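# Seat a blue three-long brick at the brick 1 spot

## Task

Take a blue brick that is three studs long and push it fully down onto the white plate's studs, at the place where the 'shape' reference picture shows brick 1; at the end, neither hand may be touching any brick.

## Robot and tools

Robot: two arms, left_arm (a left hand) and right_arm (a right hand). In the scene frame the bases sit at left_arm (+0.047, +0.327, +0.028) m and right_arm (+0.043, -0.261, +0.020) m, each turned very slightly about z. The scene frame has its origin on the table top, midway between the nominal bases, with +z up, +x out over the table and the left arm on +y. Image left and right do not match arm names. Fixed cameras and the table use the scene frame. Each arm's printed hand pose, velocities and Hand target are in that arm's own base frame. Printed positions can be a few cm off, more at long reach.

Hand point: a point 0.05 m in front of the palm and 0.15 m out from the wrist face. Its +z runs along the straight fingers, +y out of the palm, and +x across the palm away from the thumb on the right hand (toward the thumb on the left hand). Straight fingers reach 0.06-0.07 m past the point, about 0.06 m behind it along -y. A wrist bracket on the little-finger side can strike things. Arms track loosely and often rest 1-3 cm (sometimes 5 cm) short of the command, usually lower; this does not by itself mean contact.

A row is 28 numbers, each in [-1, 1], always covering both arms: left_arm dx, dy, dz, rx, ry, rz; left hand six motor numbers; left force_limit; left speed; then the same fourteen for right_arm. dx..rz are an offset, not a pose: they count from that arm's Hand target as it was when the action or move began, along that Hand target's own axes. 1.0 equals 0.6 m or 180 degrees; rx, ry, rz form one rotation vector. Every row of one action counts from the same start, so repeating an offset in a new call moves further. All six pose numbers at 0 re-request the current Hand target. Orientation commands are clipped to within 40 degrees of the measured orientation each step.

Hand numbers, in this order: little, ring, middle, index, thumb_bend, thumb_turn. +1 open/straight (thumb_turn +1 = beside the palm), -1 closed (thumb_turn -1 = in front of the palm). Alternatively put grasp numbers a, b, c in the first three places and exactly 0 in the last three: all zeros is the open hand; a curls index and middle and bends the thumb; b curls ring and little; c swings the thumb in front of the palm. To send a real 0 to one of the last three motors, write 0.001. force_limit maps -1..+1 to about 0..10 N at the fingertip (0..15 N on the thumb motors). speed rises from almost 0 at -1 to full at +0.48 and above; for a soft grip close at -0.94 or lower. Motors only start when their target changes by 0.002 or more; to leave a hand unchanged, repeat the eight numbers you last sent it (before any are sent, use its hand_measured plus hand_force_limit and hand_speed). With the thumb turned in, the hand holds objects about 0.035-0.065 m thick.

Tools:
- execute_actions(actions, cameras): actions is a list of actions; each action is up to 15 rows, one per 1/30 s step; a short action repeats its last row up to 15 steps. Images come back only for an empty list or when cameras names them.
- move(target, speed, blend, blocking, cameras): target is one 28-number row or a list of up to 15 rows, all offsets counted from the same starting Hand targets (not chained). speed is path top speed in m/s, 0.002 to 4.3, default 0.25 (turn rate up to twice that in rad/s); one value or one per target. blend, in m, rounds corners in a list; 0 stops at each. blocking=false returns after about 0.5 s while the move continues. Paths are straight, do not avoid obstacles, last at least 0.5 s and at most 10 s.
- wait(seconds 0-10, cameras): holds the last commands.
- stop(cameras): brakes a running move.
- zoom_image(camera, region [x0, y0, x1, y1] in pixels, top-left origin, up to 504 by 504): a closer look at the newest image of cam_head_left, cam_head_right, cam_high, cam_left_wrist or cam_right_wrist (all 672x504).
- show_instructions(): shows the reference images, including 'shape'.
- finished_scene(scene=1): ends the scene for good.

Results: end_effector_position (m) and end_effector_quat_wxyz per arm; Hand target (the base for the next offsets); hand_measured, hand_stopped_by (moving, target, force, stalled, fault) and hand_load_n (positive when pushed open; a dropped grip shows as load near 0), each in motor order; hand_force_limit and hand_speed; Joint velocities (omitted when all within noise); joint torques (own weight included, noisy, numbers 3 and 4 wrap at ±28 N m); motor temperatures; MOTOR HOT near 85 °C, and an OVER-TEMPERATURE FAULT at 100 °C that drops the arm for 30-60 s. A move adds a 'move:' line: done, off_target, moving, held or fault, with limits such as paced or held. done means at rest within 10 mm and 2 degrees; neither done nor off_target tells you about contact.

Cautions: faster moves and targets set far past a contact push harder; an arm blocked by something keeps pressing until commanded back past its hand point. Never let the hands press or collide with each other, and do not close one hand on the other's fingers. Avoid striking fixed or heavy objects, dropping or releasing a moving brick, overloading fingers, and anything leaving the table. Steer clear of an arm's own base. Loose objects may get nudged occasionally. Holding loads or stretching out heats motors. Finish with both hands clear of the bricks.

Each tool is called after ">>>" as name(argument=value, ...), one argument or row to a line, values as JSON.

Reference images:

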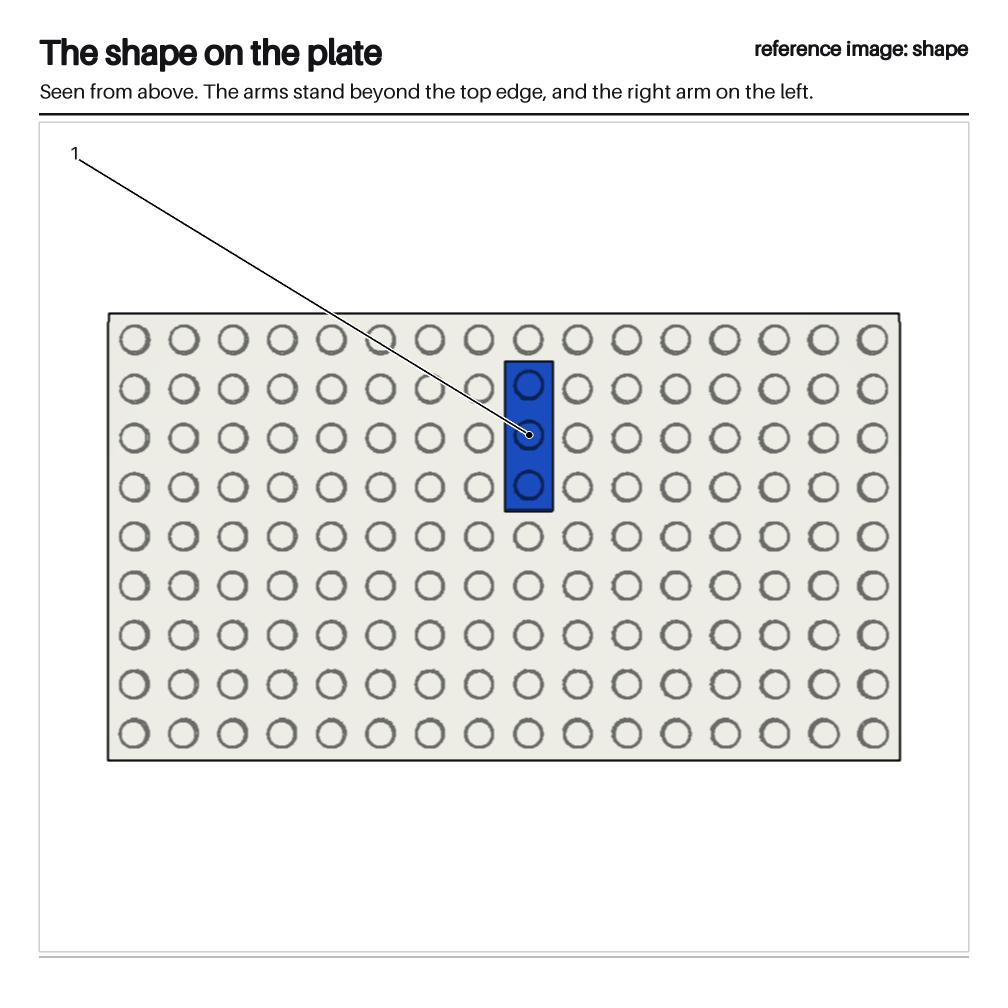

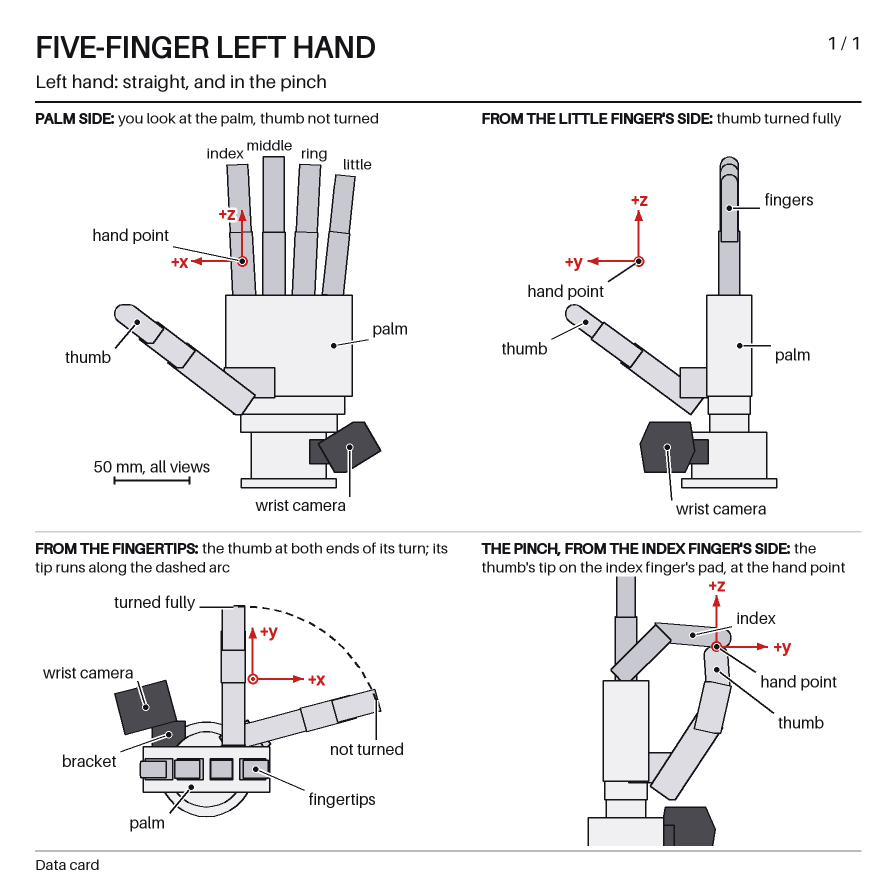

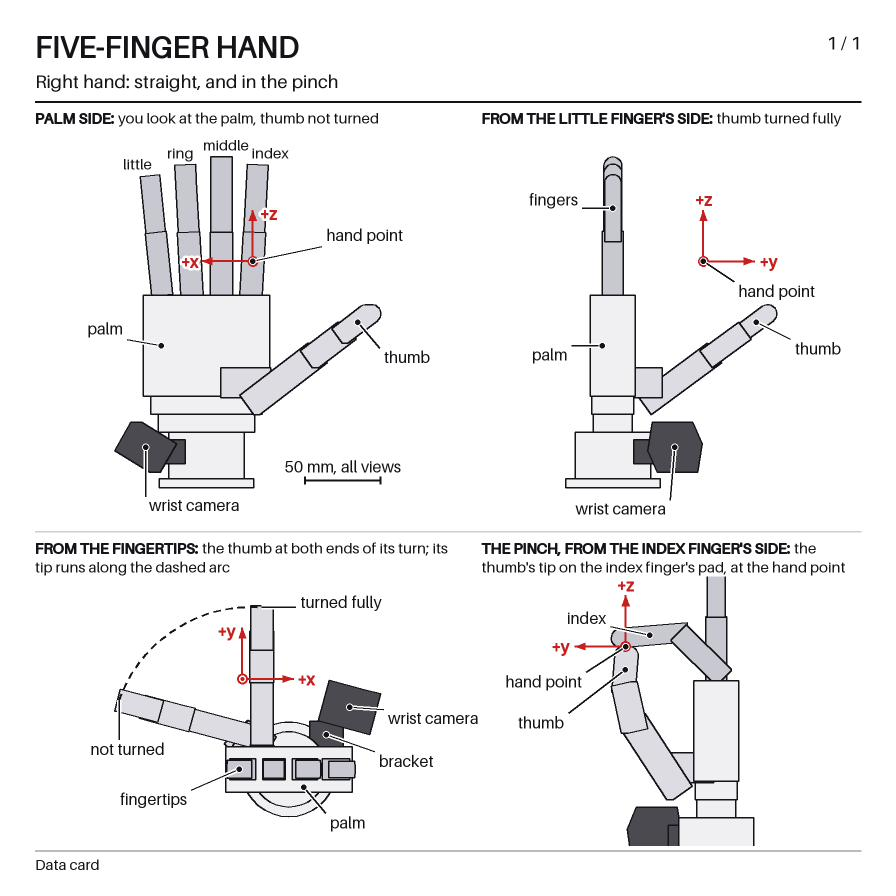

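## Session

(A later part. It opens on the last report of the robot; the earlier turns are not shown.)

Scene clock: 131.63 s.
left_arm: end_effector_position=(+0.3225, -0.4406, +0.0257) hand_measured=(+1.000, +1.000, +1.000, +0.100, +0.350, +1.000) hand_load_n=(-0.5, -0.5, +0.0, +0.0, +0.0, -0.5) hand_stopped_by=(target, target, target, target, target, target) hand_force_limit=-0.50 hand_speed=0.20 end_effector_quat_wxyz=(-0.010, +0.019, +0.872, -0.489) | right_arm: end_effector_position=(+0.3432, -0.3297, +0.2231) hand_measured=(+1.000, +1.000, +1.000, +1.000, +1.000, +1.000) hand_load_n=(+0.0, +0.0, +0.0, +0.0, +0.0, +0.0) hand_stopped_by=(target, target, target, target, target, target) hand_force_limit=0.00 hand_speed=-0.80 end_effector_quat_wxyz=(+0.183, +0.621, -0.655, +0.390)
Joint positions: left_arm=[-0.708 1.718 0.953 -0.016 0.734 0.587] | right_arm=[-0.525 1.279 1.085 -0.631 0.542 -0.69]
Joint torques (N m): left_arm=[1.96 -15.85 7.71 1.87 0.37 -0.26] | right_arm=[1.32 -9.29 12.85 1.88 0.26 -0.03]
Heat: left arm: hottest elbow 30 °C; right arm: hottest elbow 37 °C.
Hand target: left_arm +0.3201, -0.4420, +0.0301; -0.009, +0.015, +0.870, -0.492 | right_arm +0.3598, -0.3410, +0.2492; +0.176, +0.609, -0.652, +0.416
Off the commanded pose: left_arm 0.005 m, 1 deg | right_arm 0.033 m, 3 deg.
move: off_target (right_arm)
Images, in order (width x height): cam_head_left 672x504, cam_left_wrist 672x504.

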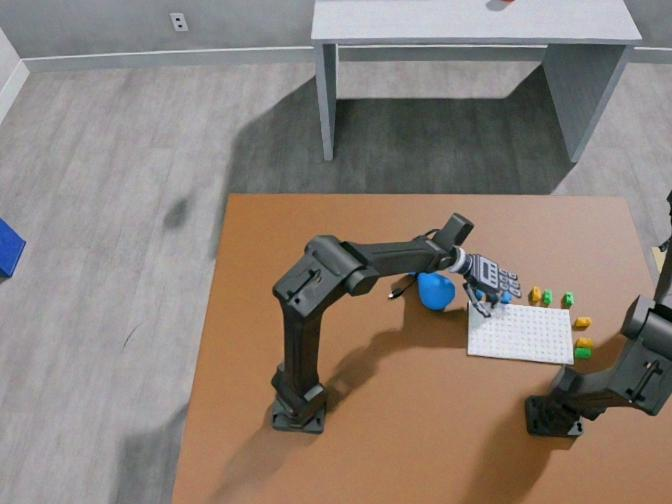

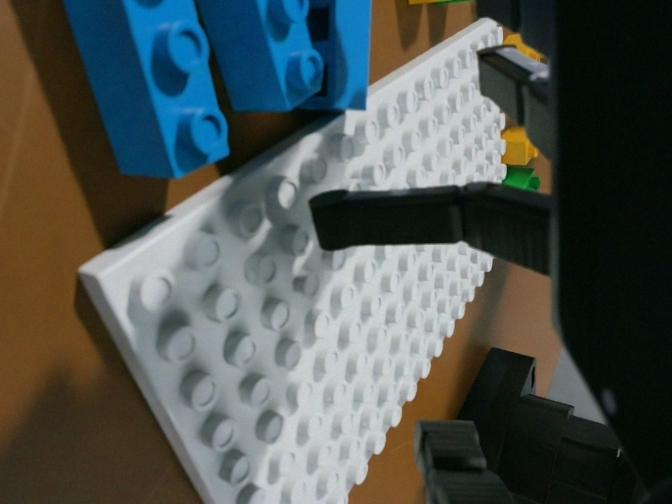

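>>> move(
  target=[-0.1001,0.0168,0.0171,0,0,0,1,1,1,0.1,0.35,1,-0.5,0.2,0,0,0,0,0,0,1,1,1,1,1,1,0,-0.8],
  speed=0.1,
  cameras=["cam_head_left","cam_left_wrist"],
)

>>> zoom_image(
  camera="cam_head_left",
  region=[470, 250, 530, 300],
)

Scene clock: 133.33 s.
left_arm: end_effector_position=(+0.3672, -0.4405, +0.0199) hand_measured=(+1.000, +1.000, +1.000, +0.100, +0.350, +1.000) hand_load_n=(+0.0, +0.0, +0.0, +0.0, +0.0, +0.0) hand_stopped_by=(target, target, target, target, target, target) hand_force_limit=-0.50 hand_speed=0.20 end_effector_quat_wxyz=(-0.012, +0.008, +0.870, -0.492) | right_arm: end_effector_position=(+0.3432, -0.3297, +0.2231) hand_measured=(+1.000, +1.000, +1.000, +1.000, +1.000, +1.000) hand_load_n=(+0.0, +0.0, +0.0, +0.0, +0.0, +0.0) hand_stopped_by=(target, target, target, target, target, target) hand_force_limit=0.00 hand_speed=-0.80 end_effector_quat_wxyz=(+0.183, +0.621, -0.655, +0.390)
Joint positions: left_arm=[-0.648 1.801 1.056 -0.062 0.777 0.617] | right_arm=[-0.525 1.279 1.085 -0.631 0.542 -0.69]
Joint torques (N m): left_arm=[2.73 -13.16 12.16 1.43 0.6 0.11] | right_arm=[1.26 -9.29 12.81 1.87 0.26 -0.03]
Heat: left arm: hottest elbow 30 °C; right arm: hottest elbow 37 °C.
Hand target: left_arm +0.3800, -0.4476, +0.0161; -0.009, +0.015, +0.870, -0.492 | right_arm +0.3598, -0.3410, +0.2492; +0.176, +0.609, -0.652, +0.416
Off the commanded pose: left_arm 0.015 m, 1 deg | right_arm 0.033 m, 3 deg.
move: off_target (left_arm, right_arm)
Images, in order (width x height): cam_head_left 672x504, cam_left_wrist 672x504.

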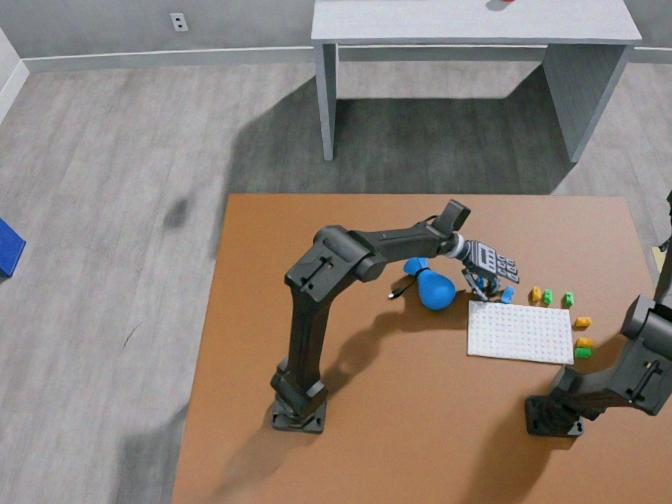

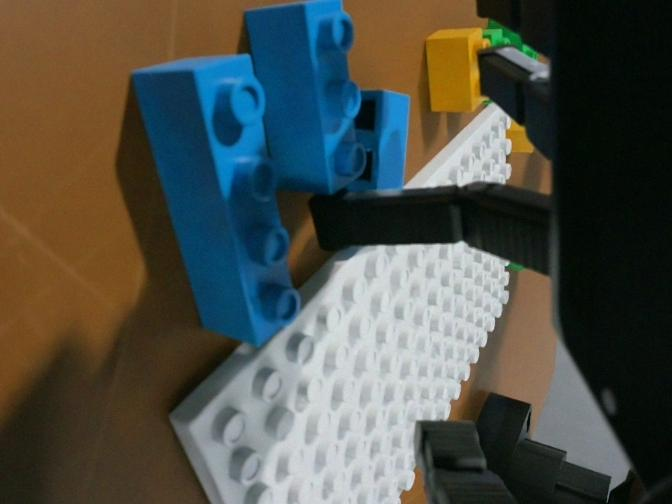

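Scaled by 8.400 from the camera's 672x504 image, which has a finer 960x720 frame.

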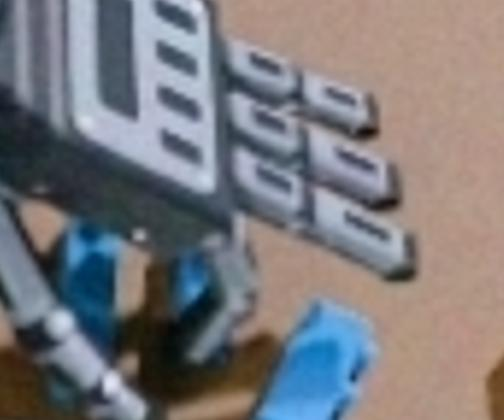

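>>> move(
  target=[-0.0697,0.0029,-0.005,0,0,0,1,1,1,0.1,0.35,1,-0.5,0.2,0,0,0,0,0,0,1,1,1,1,1,1,0,-0.8],
  speed=0.1,
  cameras=["cam_head_left","cam_left_wrist"],
)

>>> zoom_image(
  camera="cam_head_left",
  region=[470, 240, 530, 290],
)

Scene clock: 134.93 s.
left_arm: end_effector_position=(+0.4098, -0.4389, +0.0228) hand_measured=(+1.000, +1.000, +1.000, +0.100, +0.350, +1.000) hand_load_n=(+0.0, +0.0, +0.0, +0.0, +0.0, +0.0) hand_stopped_by=(target, target, target, target, target, target) hand_force_limit=-0.50 hand_speed=0.20 end_effector_quat_wxyz=(-0.011, +0.008, +0.870, -0.493) | right_arm: end_effector_position=(+0.3432, -0.3297, +0.2231) hand_measured=(+1.000, +1.000, +1.000, +1.000, +1.000, +1.000) hand_load_n=(+0.0, +0.0, +0.0, +0.0, +0.0, +0.0) hand_stopped_by=(target, target, target, target, target, target) hand_force_limit=0.00 hand_speed=-0.80 end_effector_quat_wxyz=(+0.183, +0.621, -0.655, +0.390)
Joint positions: left_arm=[-0.598 1.864 1.17 -0.145 0.81 0.667] | right_arm=[-0.525 1.279 1.085 -0.631 0.542 -0.69]
Joint torques (N m): left_arm=[1.67 -14.92 12.42 1.42 0.66 0.18] | right_arm=[1.03 -9.05 12.82 1.84 0.26 -0.03]
Heat: left arm: hottest elbow 30 °C; right arm: hottest elbow 37 °C.
Hand target: left_arm +0.4219, -0.4457, +0.0162; -0.009, +0.015, +0.870, -0.492 | right_arm +0.3598, -0.3410, +0.2492; +0.176, +0.609, -0.652, +0.416
Off the commanded pose: left_arm 0.015 m, 1 deg | right_arm 0.033 m, 3 deg.
move: off_target (left_arm, right_arm)
Images, in order (width x height): cam_head_left 672x504, cam_left_wrist 672x504.

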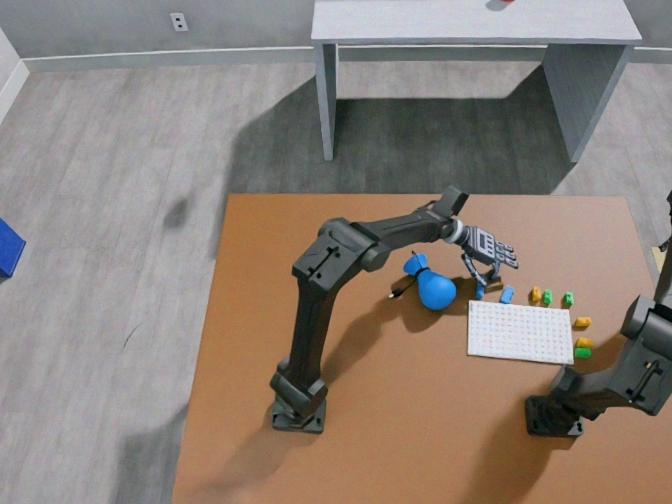

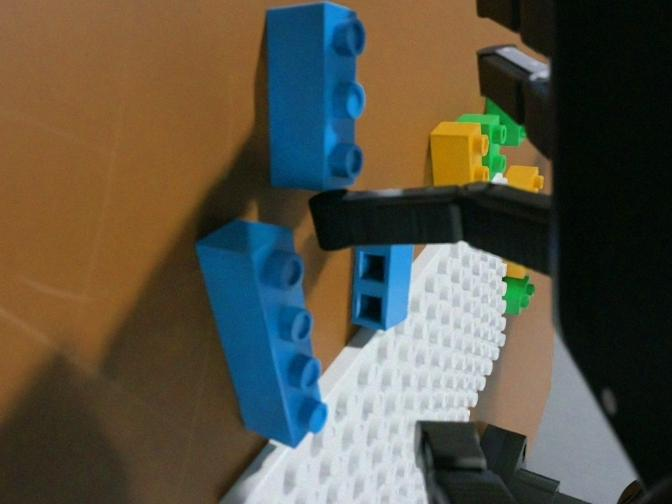

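Scaled by 8.400 from the camera's 672x504 image, which has a finer 960x720 frame.

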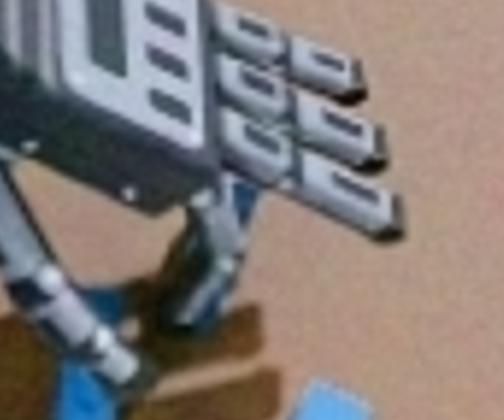

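>>> move(
  target=[
    [0.0202,-0.0794,-0.0579,0,0,0,1,1,1,0.1,0.35,1,-0.5,0.2,0,0,0,0,0,0,1,1,1,1,1,1,0,-0.8],
    [-0.0266,-0.1065,-0.0129,0.0556,0,0.0444,1,1,0.15,0.15,0.35,-1,-0.5,0.2,0,0,0,0,0,0,1,1,1,1,1,1,0,-0.8],
  ],
  speed=0.15,
  blend=[0.01, 0],
  cameras=["cam_head_left","cam_left_wrist"],
)

>>> zoom_image(
  camera="cam_head_left",
  region=[465, 250, 525, 300],
)

Scene clock: 139.97 s.
left_arm: end_effector_position=(+0.4194, -0.4639, +0.0743) hand_measured=(+1.000, +1.000, +0.150, +0.150, +0.350, -1.000) hand_load_n=(+0.0, +0.0, +0.0, -0.5, +0.0, +0.0) hand_stopped_by=(target, target, target, target, target, target) hand_force_limit=-0.50 hand_speed=0.20 end_effector_quat_wxyz=(+0.015, +0.071, +0.825, -0.561) | right_arm: end_effector_position=(+0.3432, -0.3297, +0.2231) hand_measured=(+1.000, +1.000, +1.000, +1.000, +1.000, +1.000) hand_load_n=(+0.0, -0.5, +0.0, +0.0, +0.0, +0.0) hand_stopped_by=(target, target, target, target, target, target) hand_force_limit=0.00 hand_speed=-0.80 end_effector_quat_wxyz=(+0.183, +0.621, -0.655, +0.390)
Joint positions: left_arm=[-0.598 1.827 1.184 -0.018 0.923 0.668] | right_arm=[-0.525 1.279 1.085 -0.631 0.542 -0.69]
Joint torques (N m): left_arm=[2.67 -14.8 13.16 2.13 0.62 -0.02] | right_arm=[1.2 -9.17 12.85 1.83 0.26 -0.04]
Heat: left arm: hottest elbow 31 °C; right arm: hottest elbow 37 °C.
Hand target: left_arm +0.4369, -0.4725, +0.0750; +0.024, +0.075, +0.821, -0.566 | right_arm +0.3598, -0.3410, +0.2492; +0.176, +0.609, -0.652, +0.416
Off the commanded pose: left_arm 0.020 m, 1 deg | right_arm 0.033 m, 3 deg.
move: off_target (left_arm, right_arm); target 2's new numbers were sent with left_arm's hand 0.020 m and 1 deg from that target
Images, in order (width x height): cam_head_left 672x504, cam_left_wrist 672x504.

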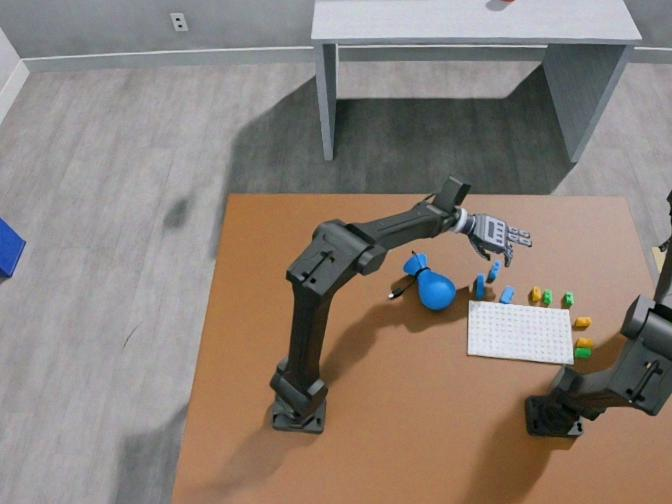

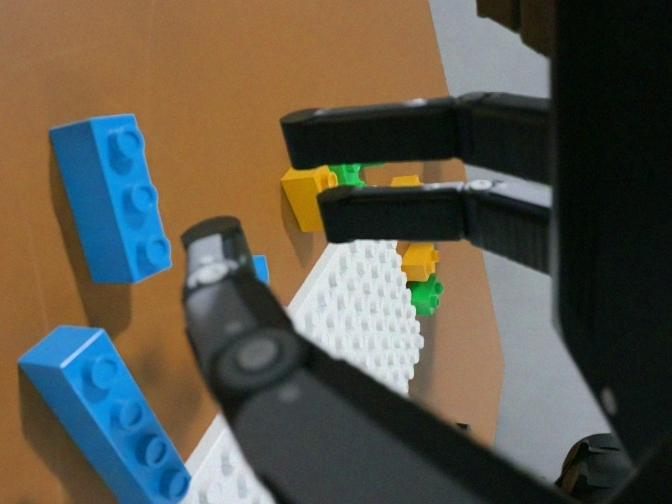

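Scaled by 8.400 from the camera's 672x504 image, which has a finer 960x720 frame.

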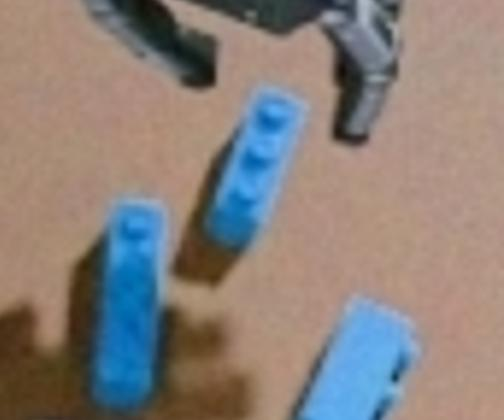

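>>> move(
  target=[0.0422,0.0695,0.0294,0,0,0,1,1,0.15,0.15,0.35,-1,-0.5,0.2,0,0,0,0,0,0,1,1,1,1,1,1,0,-0.8],
  speed=0.12,
  cameras=["cam_head_left","cam_left_wrist"],
)

>>> zoom_image(
  camera="cam_head_left",
  region=[465, 250, 525, 300],
)

Scene clock: 143.40 s.
left_arm: end_effector_position=(+0.4227, -0.4706, +0.0454) hand_measured=(+1.000, +1.000, +0.150, +0.150, +0.350, -1.000) hand_load_n=(+0.0, +0.0, +0.0, +0.0, +0.0, +0.0) hand_stopped_by=(target, target, target, target, target, target) hand_force_limit=-0.50 hand_speed=0.20 end_effector_quat_wxyz=(+0.038, +0.085, +0.816, -0.570) | right_arm: end_effector_position=(+0.3432, -0.3297, +0.2231) hand_measured=(+1.000, +1.000, +1.000, +1.000, +1.000, +1.000) hand_load_n=(+0.0, +0.0, +0.0, +0.0, +0.0, +0.0) hand_stopped_by=(target, target, target, target, target, target) hand_force_limit=0.00 hand_speed=-0.80 end_effector_quat_wxyz=(+0.183, +0.621, -0.655, +0.390)
Joint positions: left_arm=[-0.606 1.879 1.146 0.131 0.911 0.668] | right_arm=[-0.525 1.279 1.085 -0.631 0.542 -0.69]
Joint torques (N m): left_arm=[1.73 -15.85 8.28 2.14 0.37 -0.11] | right_arm=[1.03 -9.29 12.86 1.87 0.26 -0.03]
Heat: left arm: hottest elbow 31 °C; right arm: hottest elbow 37 °C.
Hand target: left_arm +0.4174, -0.4720, +0.0269; +0.024, +0.075, +0.821, -0.566 | right_arm +0.3598, -0.3410, +0.2492; +0.176, +0.609, -0.652, +0.416
Off the commanded pose: left_arm 0.019 m, 2 deg | right_arm 0.033 m, 3 deg.
move: off_target (left_arm, right_arm)
Images, in order (width x height): cam_head_left 672x504, cam_left_wrist 672x504.

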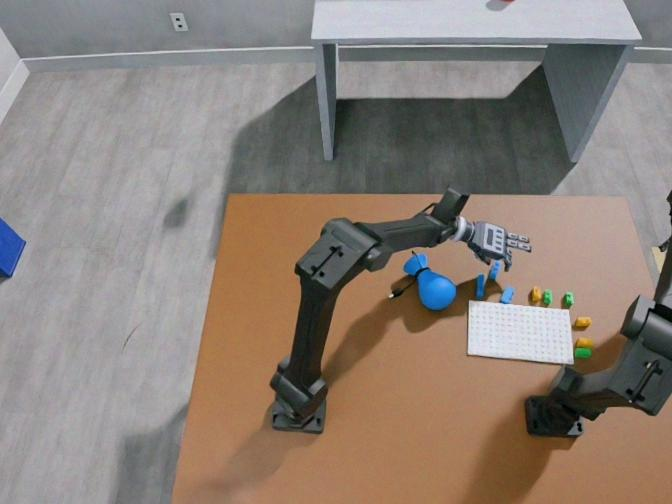

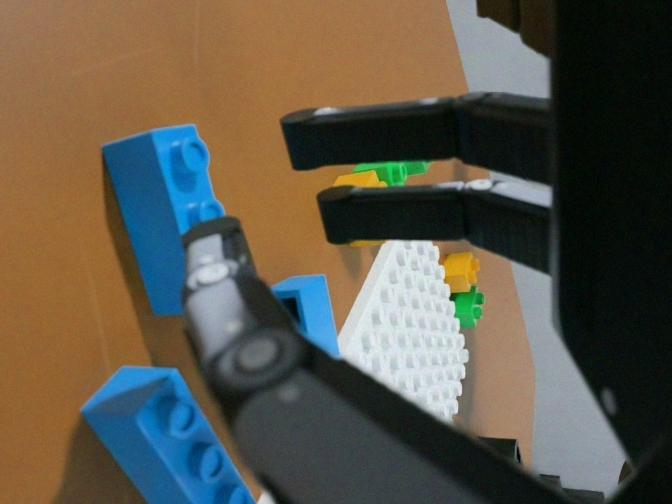

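Scaled by 8.400 from the camera's 672x504 image, which has a finer 960x720 frame.

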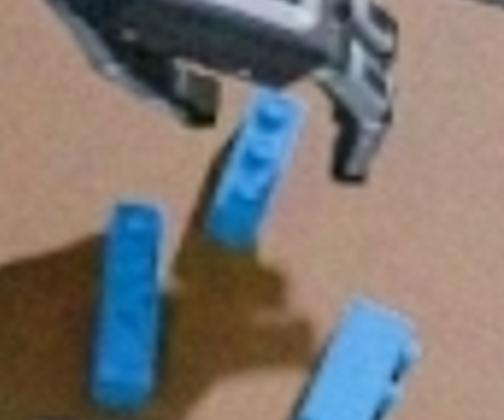

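>>> move(
  target=[0.0118,0.03,0.0088,0,0,0,1,1,0.15,0.15,0.35,-1,-0.5,0.2,0,0,0,0,0,0,1,1,1,1,1,1,0,-0.8],
  speed=0.1,
  cameras=["cam_head_left","cam_left_wrist"],
)

>>> zoom_image(
  camera="cam_head_left",
  region=[465, 250, 525, 300],
)

Scene clock: 144.90 s.
left_arm: end_effector_position=(+0.4201, -0.4689, +0.0279) hand_measured=(+1.000, +1.000, +0.150, +0.150, +0.350, -1.000) hand_load_n=(+0.0, +0.0, +0.0, +0.0, +0.0, +0.0) hand_stopped_by=(target, target, target, target, target, target) hand_force_limit=-0.50 hand_speed=0.20 end_effector_quat_wxyz=(+0.040, +0.085, +0.816, -0.571) | right_arm: end_effector_position=(+0.3432, -0.3297, +0.2231) hand_measured=(+1.000, +1.000, +1.000, +1.000, +1.000, +1.000) hand_load_n=(+0.0, +0.0, +0.0, +0.0, +0.0, +0.0) hand_stopped_by=(target, target, target, target, target, target) hand_force_limit=0.00 hand_speed=-0.80 end_effector_quat_wxyz=(+0.183, +0.621, -0.655, +0.390)
Joint positions: left_arm=[-0.606 1.904 1.124 0.184 0.91 0.666] | right_arm=[-0.525 1.279 1.085 -0.631 0.542 -0.69]
Joint torques (N m): left_arm=[1.26 -15.56 7.66 2.22 0.38 -0.1] | right_arm=[1.26 -9.11 12.85 1.84 0.26 -0.03]
Heat: left arm: hottest elbow 31 °C; right arm: hottest elbow 37 °C.
Hand target: left_arm +0.4128, -0.4700, +0.0074; +0.024, +0.075, +0.821, -0.566 | right_arm +0.3598, -0.3410, +0.2492; +0.176, +0.609, -0.652, +0.416
Off the commanded pose: left_arm 0.022 m, 2 deg | right_arm 0.033 m, 3 deg.
move: off_target (left_arm, right_arm)
Images, in order (width x height): cam_head_left 672x504, cam_left_wrist 672x504.

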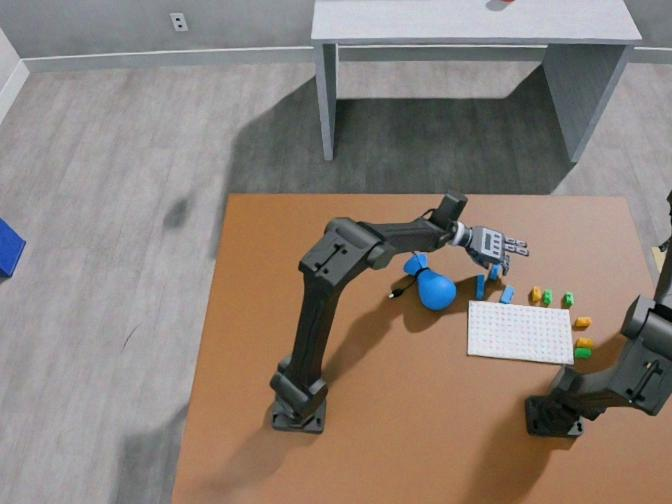

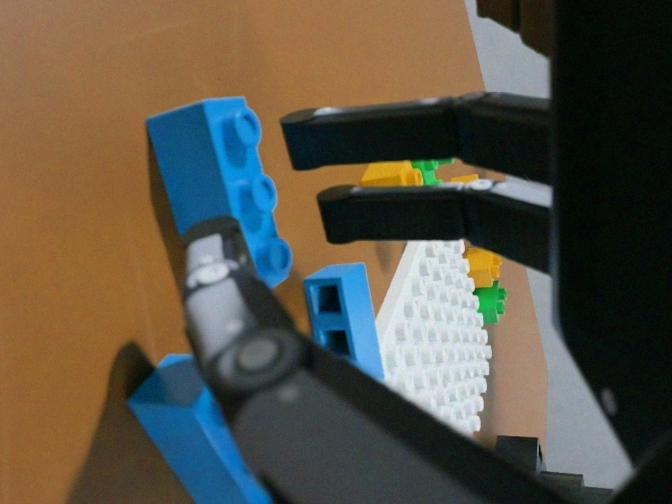

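Scaled by 8.400 from the camera's 672x504 image, which has a finer 960x720 frame.

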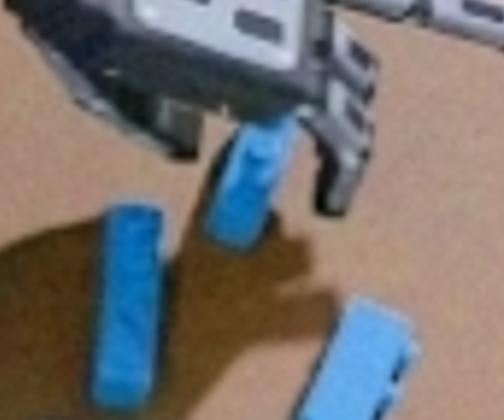

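>>> move(
  target=[0.0044,0.0206,0.01,0,0,0,1,1,0.15,0.15,0.35,-1,-0.5,0.2,0,0,0,0,0,0,1,1,1,1,1,1,0,-0.8],
  speed=0.06,
  cameras=["cam_head_left","cam_left_wrist"],
)

>>> zoom_image(
  camera="cam_head_left",
  region=[465, 250, 525, 300],
)

Scene clock: 146.23 s.
left_arm: end_effector_position=(+0.4197, -0.4704, +0.0147) hand_measured=(+1.000, +1.000, +0.150, +0.150, +0.350, -1.000) hand_load_n=(-0.5, +0.0, +0.0, +0.0, +0.0, +0.0) hand_stopped_by=(target, target, target, target, target, target) hand_force_limit=-0.50 hand_speed=0.20 end_effector_quat_wxyz=(+0.040, +0.086, +0.815, -0.571) | right_arm: end_effector_position=(+0.3432, -0.3297, +0.2231) hand_measured=(+1.000, +1.000, +1.000, +1.000, +1.000, +1.000) hand_load_n=(+0.0, +0.0, +0.0, +0.0, +0.0, +0.0) hand_stopped_by=(target, target, target, target, target, target) hand_force_limit=0.00 hand_speed=-0.80 end_effector_quat_wxyz=(+0.183, +0.621, -0.655, +0.390)
Joint positions: left_arm=[-0.609 1.931 1.119 0.219 0.908 0.664] | right_arm=[-0.525 1.279 1.085 -0.631 0.542 -0.69]
Joint torques (N m): left_arm=[1.32 -15.15 7.41 2.35 0.41 -0.17] | right_arm=[1.14 -9.23 12.86 1.83 0.26 -0.02]
Heat: left arm: hottest elbow 31 °C; right arm: hottest elbow 37 °C.
Hand target: left_arm +0.4118, -0.4710, -0.0066; +0.024, +0.075, +0.821, -0.566 | right_arm +0.3598, -0.3410, +0.2492; +0.176, +0.609, -0.652, +0.416
Off the commanded pose: left_arm 0.023 m, 2 deg | right_arm 0.033 m, 3 deg.
move: off_target (left_arm, right_arm)
Images, in order (width x height): cam_head_left 672x504, cam_left_wrist 672x504.

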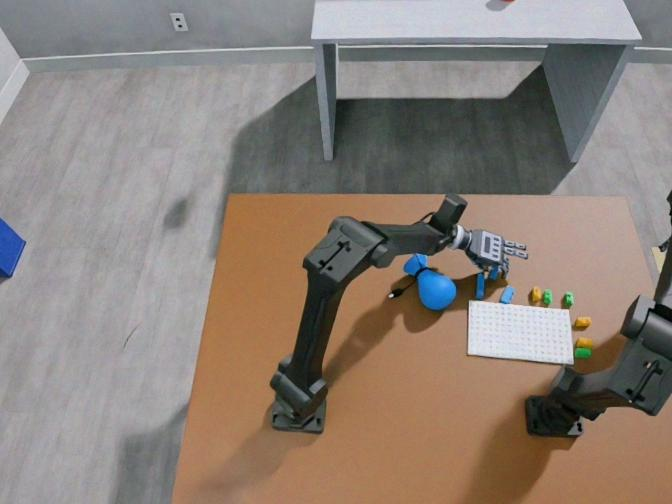

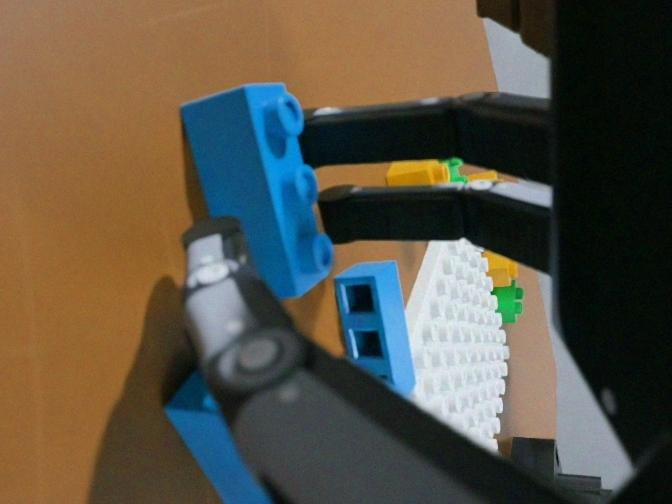

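Scaled by 8.400 from the camera's 672x504 image, which has a finer 960x720 frame.

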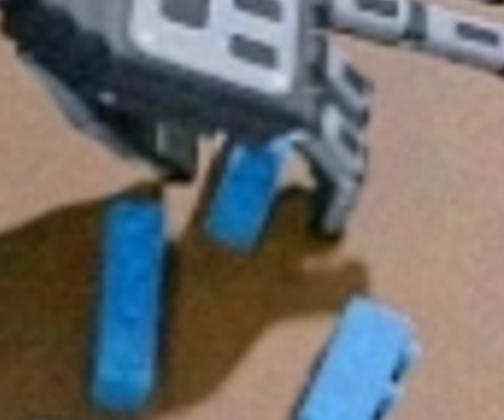

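>>> move(
  target=[0,0,0,0,0,0,1,1,-0.3,-0.3,0.35,-1,-0.5,-0.93,0,0,0,0,0,0,1,1,1,1,1,1,0,-0.8],
  speed=0.08,
  cameras=["cam_head_left","cam_left_wrist"],
)

>>> zoom_image(
  camera="cam_head_left",
  region=[465, 250, 525, 300],
)

Scene clock: 148.23 s.
left_arm: end_effector_position=(+0.4200, -0.4706, +0.0150) hand_measured=(+1.000, +1.000, -0.104, -0.130, +0.350, -1.000) hand_load_n=(+0.0, +0.0, +2.0, +2.5, +3.5, -0.5) hand_stopped_by=(target, target, force, force, target, target) hand_force_limit=-0.50 hand_speed=-0.93 end_effector_quat_wxyz=(+0.041, +0.086, +0.815, -0.572) | right_arm: end_effector_position=(+0.3432, -0.3297, +0.2231) hand_measured=(+1.000, +1.000, +1.000, +1.000, +1.000, +1.000) hand_load_n=(+0.0, +0.0, +0.0, +0.0, +0.0, +0.0) hand_stopped_by=(target, target, target, target, target, target) hand_force_limit=0.00 hand_speed=-0.80 end_effector_quat_wxyz=(+0.183, +0.621, -0.655, +0.390)
Joint positions: left_arm=[-0.609 1.931 1.119 0.221 0.908 0.663] | right_arm=[-0.525 1.279 1.085 -0.631 0.542 -0.69]
Joint torques (N m): left_arm=[1.61 -15.68 7.54 2.21 0.36 -0.12] | right_arm=[1.32 -9.29 12.88 1.84 0.26 -0.04]
Heat: left arm: hottest elbow 31 °C; right arm: hottest elbow 37 °C.
Hand target: left_arm +0.4118, -0.4710, -0.0066; +0.024, +0.075, +0.821, -0.566 | right_arm +0.3598, -0.3410, +0.2492; +0.176, +0.609, -0.652, +0.416
Off the commanded pose: left_arm 0.023 m, 2 deg | right_arm 0.033 m, 3 deg.
move: off_target (left_arm, right_arm)
Images, in order (width x height): cam_head_left 672x504, cam_left_wrist 672x504.

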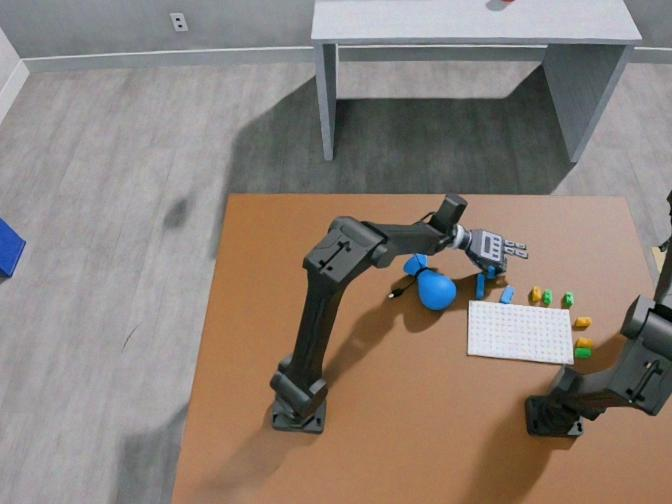

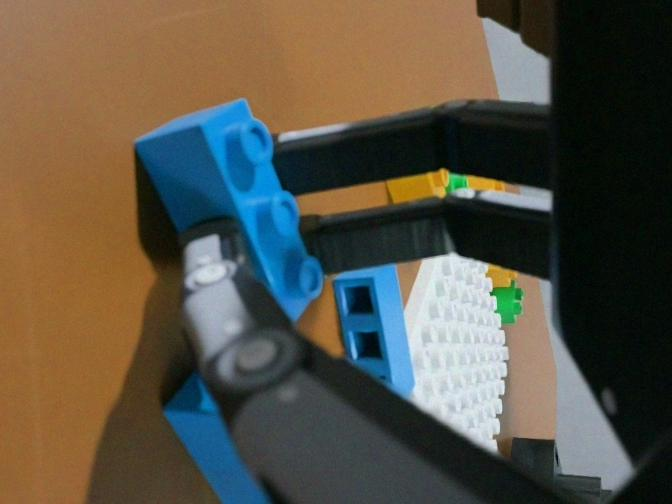

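Scaled by 8.400 from the camera's 672x504 image, which has a finer 960x720 frame.

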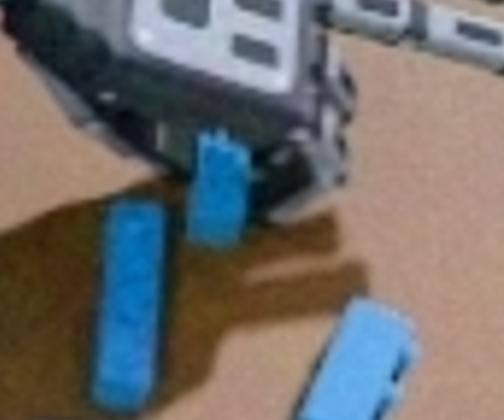

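>>> move(
  target=[-0.0287,-0.1137,-0.0455,0,0,0,1,1,-0.3,-0.3,0.35,-1,-0.5,-0.93,0,0,0,0,0,0,1,1,1,1,1,1,0,-0.8],
  speed=0.1,
  cameras=["cam_head_left","cam_left_wrist","cam_high"],
)

Scene clock: 151.23 s.
left_arm: end_effector_position=(+0.4075, -0.4624, +0.0504) hand_measured=(+1.000, +1.000, -0.104, -0.130, +0.352, -1.000) hand_load_n=(+0.0, +0.0, +2.0, +2.0, +4.0, -0.5) hand_stopped_by=(target, target, force, force, target, target) hand_force_limit=-0.50 hand_speed=-0.93 end_effector_quat_wxyz=(+0.015, +0.071, +0.827, -0.558) | right_arm: end_effector_position=(+0.3432, -0.3297, +0.2231) hand_measured=(+1.000, +1.000, +1.000, +1.000, +1.000, +1.000) hand_load_n=(+0.0, +0.0, +0.0, +0.0, +0.0, +0.0) hand_stopped_by=(target, target, target, target, target, target) hand_force_limit=0.00 hand_speed=-0.80 end_effector_quat_wxyz=(+0.183, +0.621, -0.655, +0.390)
Joint positions: left_arm=[-0.609 1.844 1.134 0.049 0.911 0.663] | right_arm=[-0.525 1.279 1.085 -0.631 0.542 -0.69]
Joint torques (N m): left_arm=[2.32 -17.96 12.25 1.51 0.6 -0.09] | right_arm=[1.38 -9.23 12.81 1.84 0.25 -0.03]
Heat: left arm: hottest elbow 31 °C; right arm: hottest elbow 37 °C.
Hand target: left_arm +0.4198, -0.4710, +0.0686; +0.024, +0.075, +0.821, -0.566 | right_arm +0.3598, -0.3410, +0.2492; +0.176, +0.609, -0.652, +0.416
Off the commanded pose: left_arm 0.023 m, 2 deg | right_arm 0.033 m, 3 deg.
move: off_target (left_arm, right_arm)
Images, in order (width x height): cam_head_left 672x504, cam_high 672x504, cam_left_wrist 672x504.

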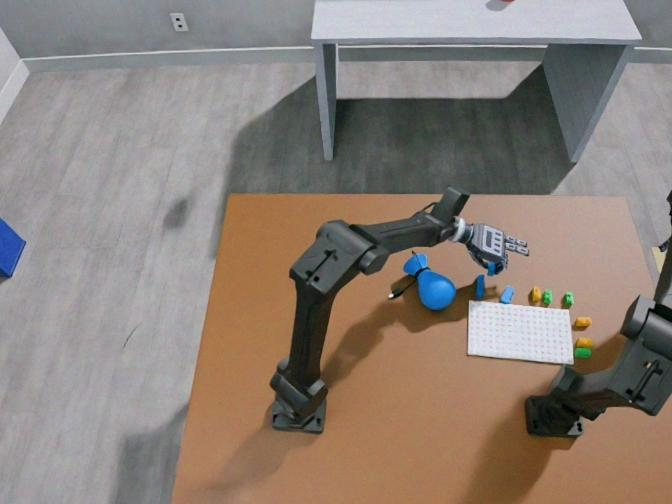

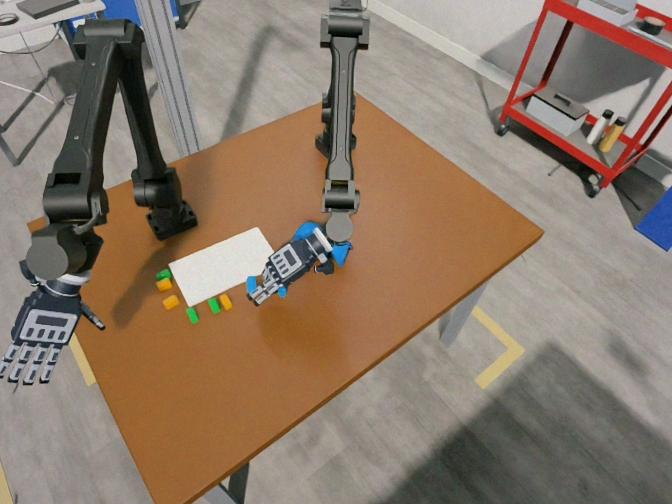

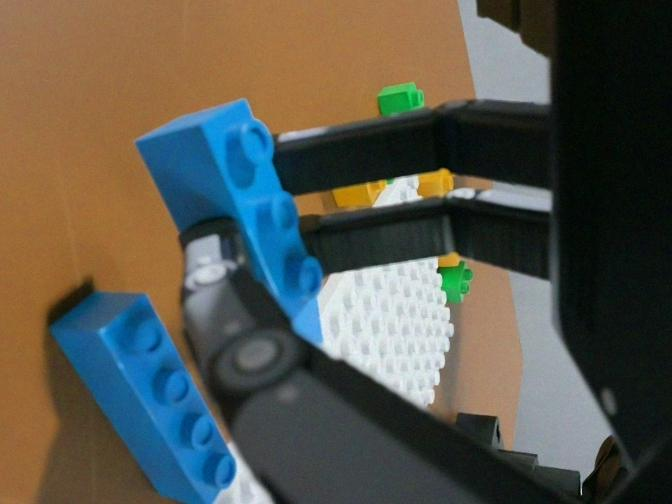

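>>> zoom_image(
  camera="cam_head_left",
  region=[455, 245, 585, 375],
)

>>> zoom_image(
  camera="cam_head_left",
  region=[465, 245, 525, 305],
)

Scaled by 3.877 from the camera's 672x504 image, which has a finer 960x720 frame.

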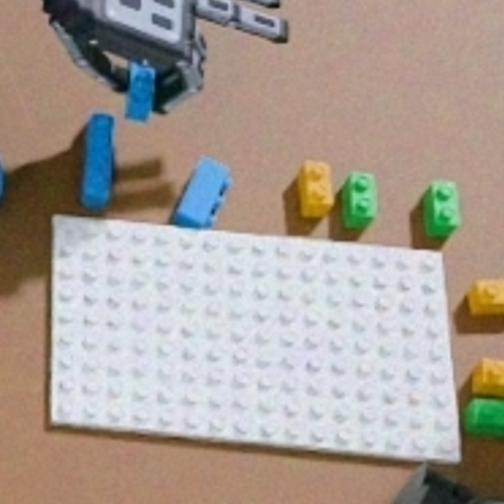

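Scaled by 8.400 from the camera's 672x504 image, which has a finer 960x720 frame.

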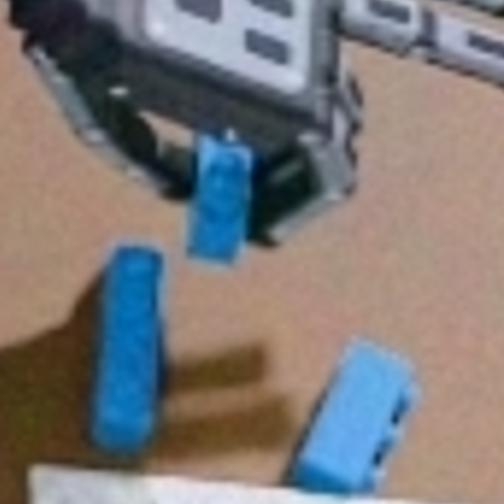

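>>> move(
  target=[0.2844,-0.0944,0.1174,0,0,0,1,1,-0.3,-0.3,0.35,-1,-0.5,-0.93,0,0,0,0,0,0,1,1,1,1,1,1,0,-0.8],
  speed=0.12,
  cameras=["all"],
)

Scene clock: 154.87 s.
left_arm: end_effector_position=(+0.2417, -0.5405, +0.0686) hand_measured=(+1.000, +1.000, -0.104, -0.130, +0.352, -1.000) hand_load_n=(+0.0, +0.0, +1.5, +2.0, +4.0, -0.5) hand_stopped_by=(target, target, force, force, target, target) hand_force_limit=-0.50 hand_speed=-0.93 end_effector_quat_wxyz=(+0.024, +0.079, +0.824, -0.560) | right_arm: end_effector_position=(+0.3432, -0.3297, +0.2231) hand_measured=(+1.000, +1.000, +1.000, +1.000, +1.000, +1.000) hand_load_n=(+0.0, +0.0, +0.0, +0.0, +0.0, +0.0) hand_stopped_by=(target, target, target, target, target, target) hand_force_limit=0.00 hand_speed=-0.80 end_effector_quat_wxyz=(+0.183, +0.621, -0.655, +0.390)
Joint positions: left_arm=[-0.955 1.682 0.913 0.298 0.614 0.425] | right_arm=[-0.525 1.279 1.085 -0.631 0.542 -0.69]
Joint torques (N m): left_arm=[1.32 -16.67 7.95 2.5 0.26 -0.2] | right_arm=[1.2 -9.23 12.83 1.87 0.26 -0.03]
Heat: left arm: hottest elbow 31 °C; right arm: hottest elbow 37 °C.
Hand target: left_arm +0.2396, -0.5402, +0.0744; +0.024, +0.075, +0.821, -0.566 | right_arm +0.3598, -0.3410, +0.2492; +0.176, +0.609, -0.652, +0.416
Off the commanded pose: left_arm 0.006 m, 1 deg | right_arm 0.033 m, 3 deg.
move: off_target (right_arm)

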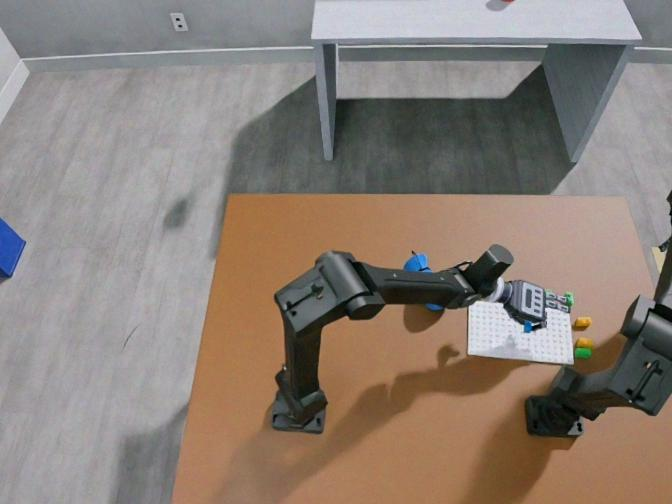

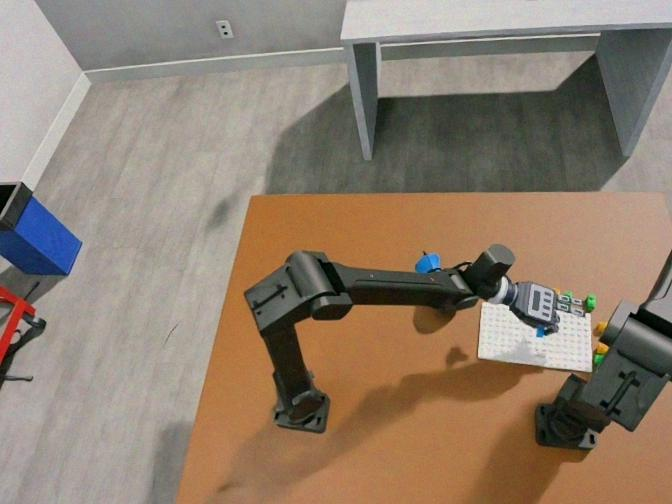

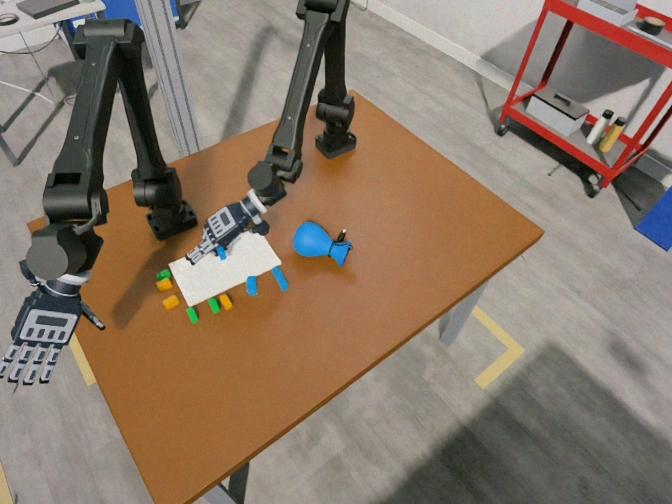

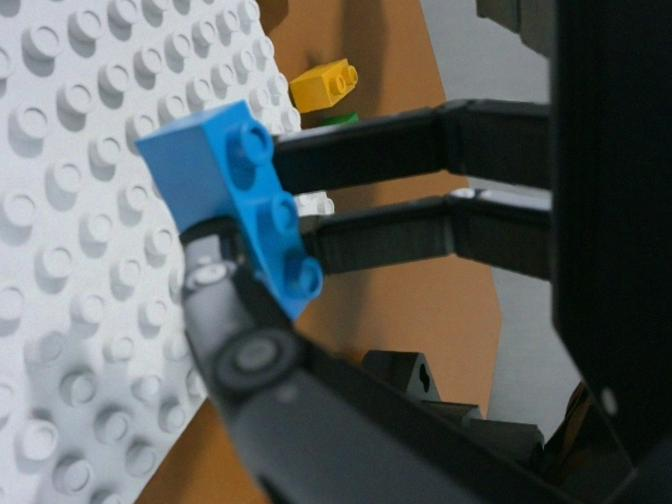

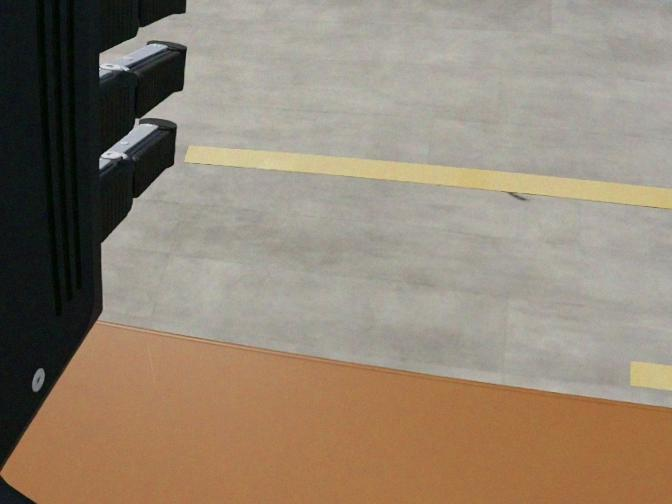

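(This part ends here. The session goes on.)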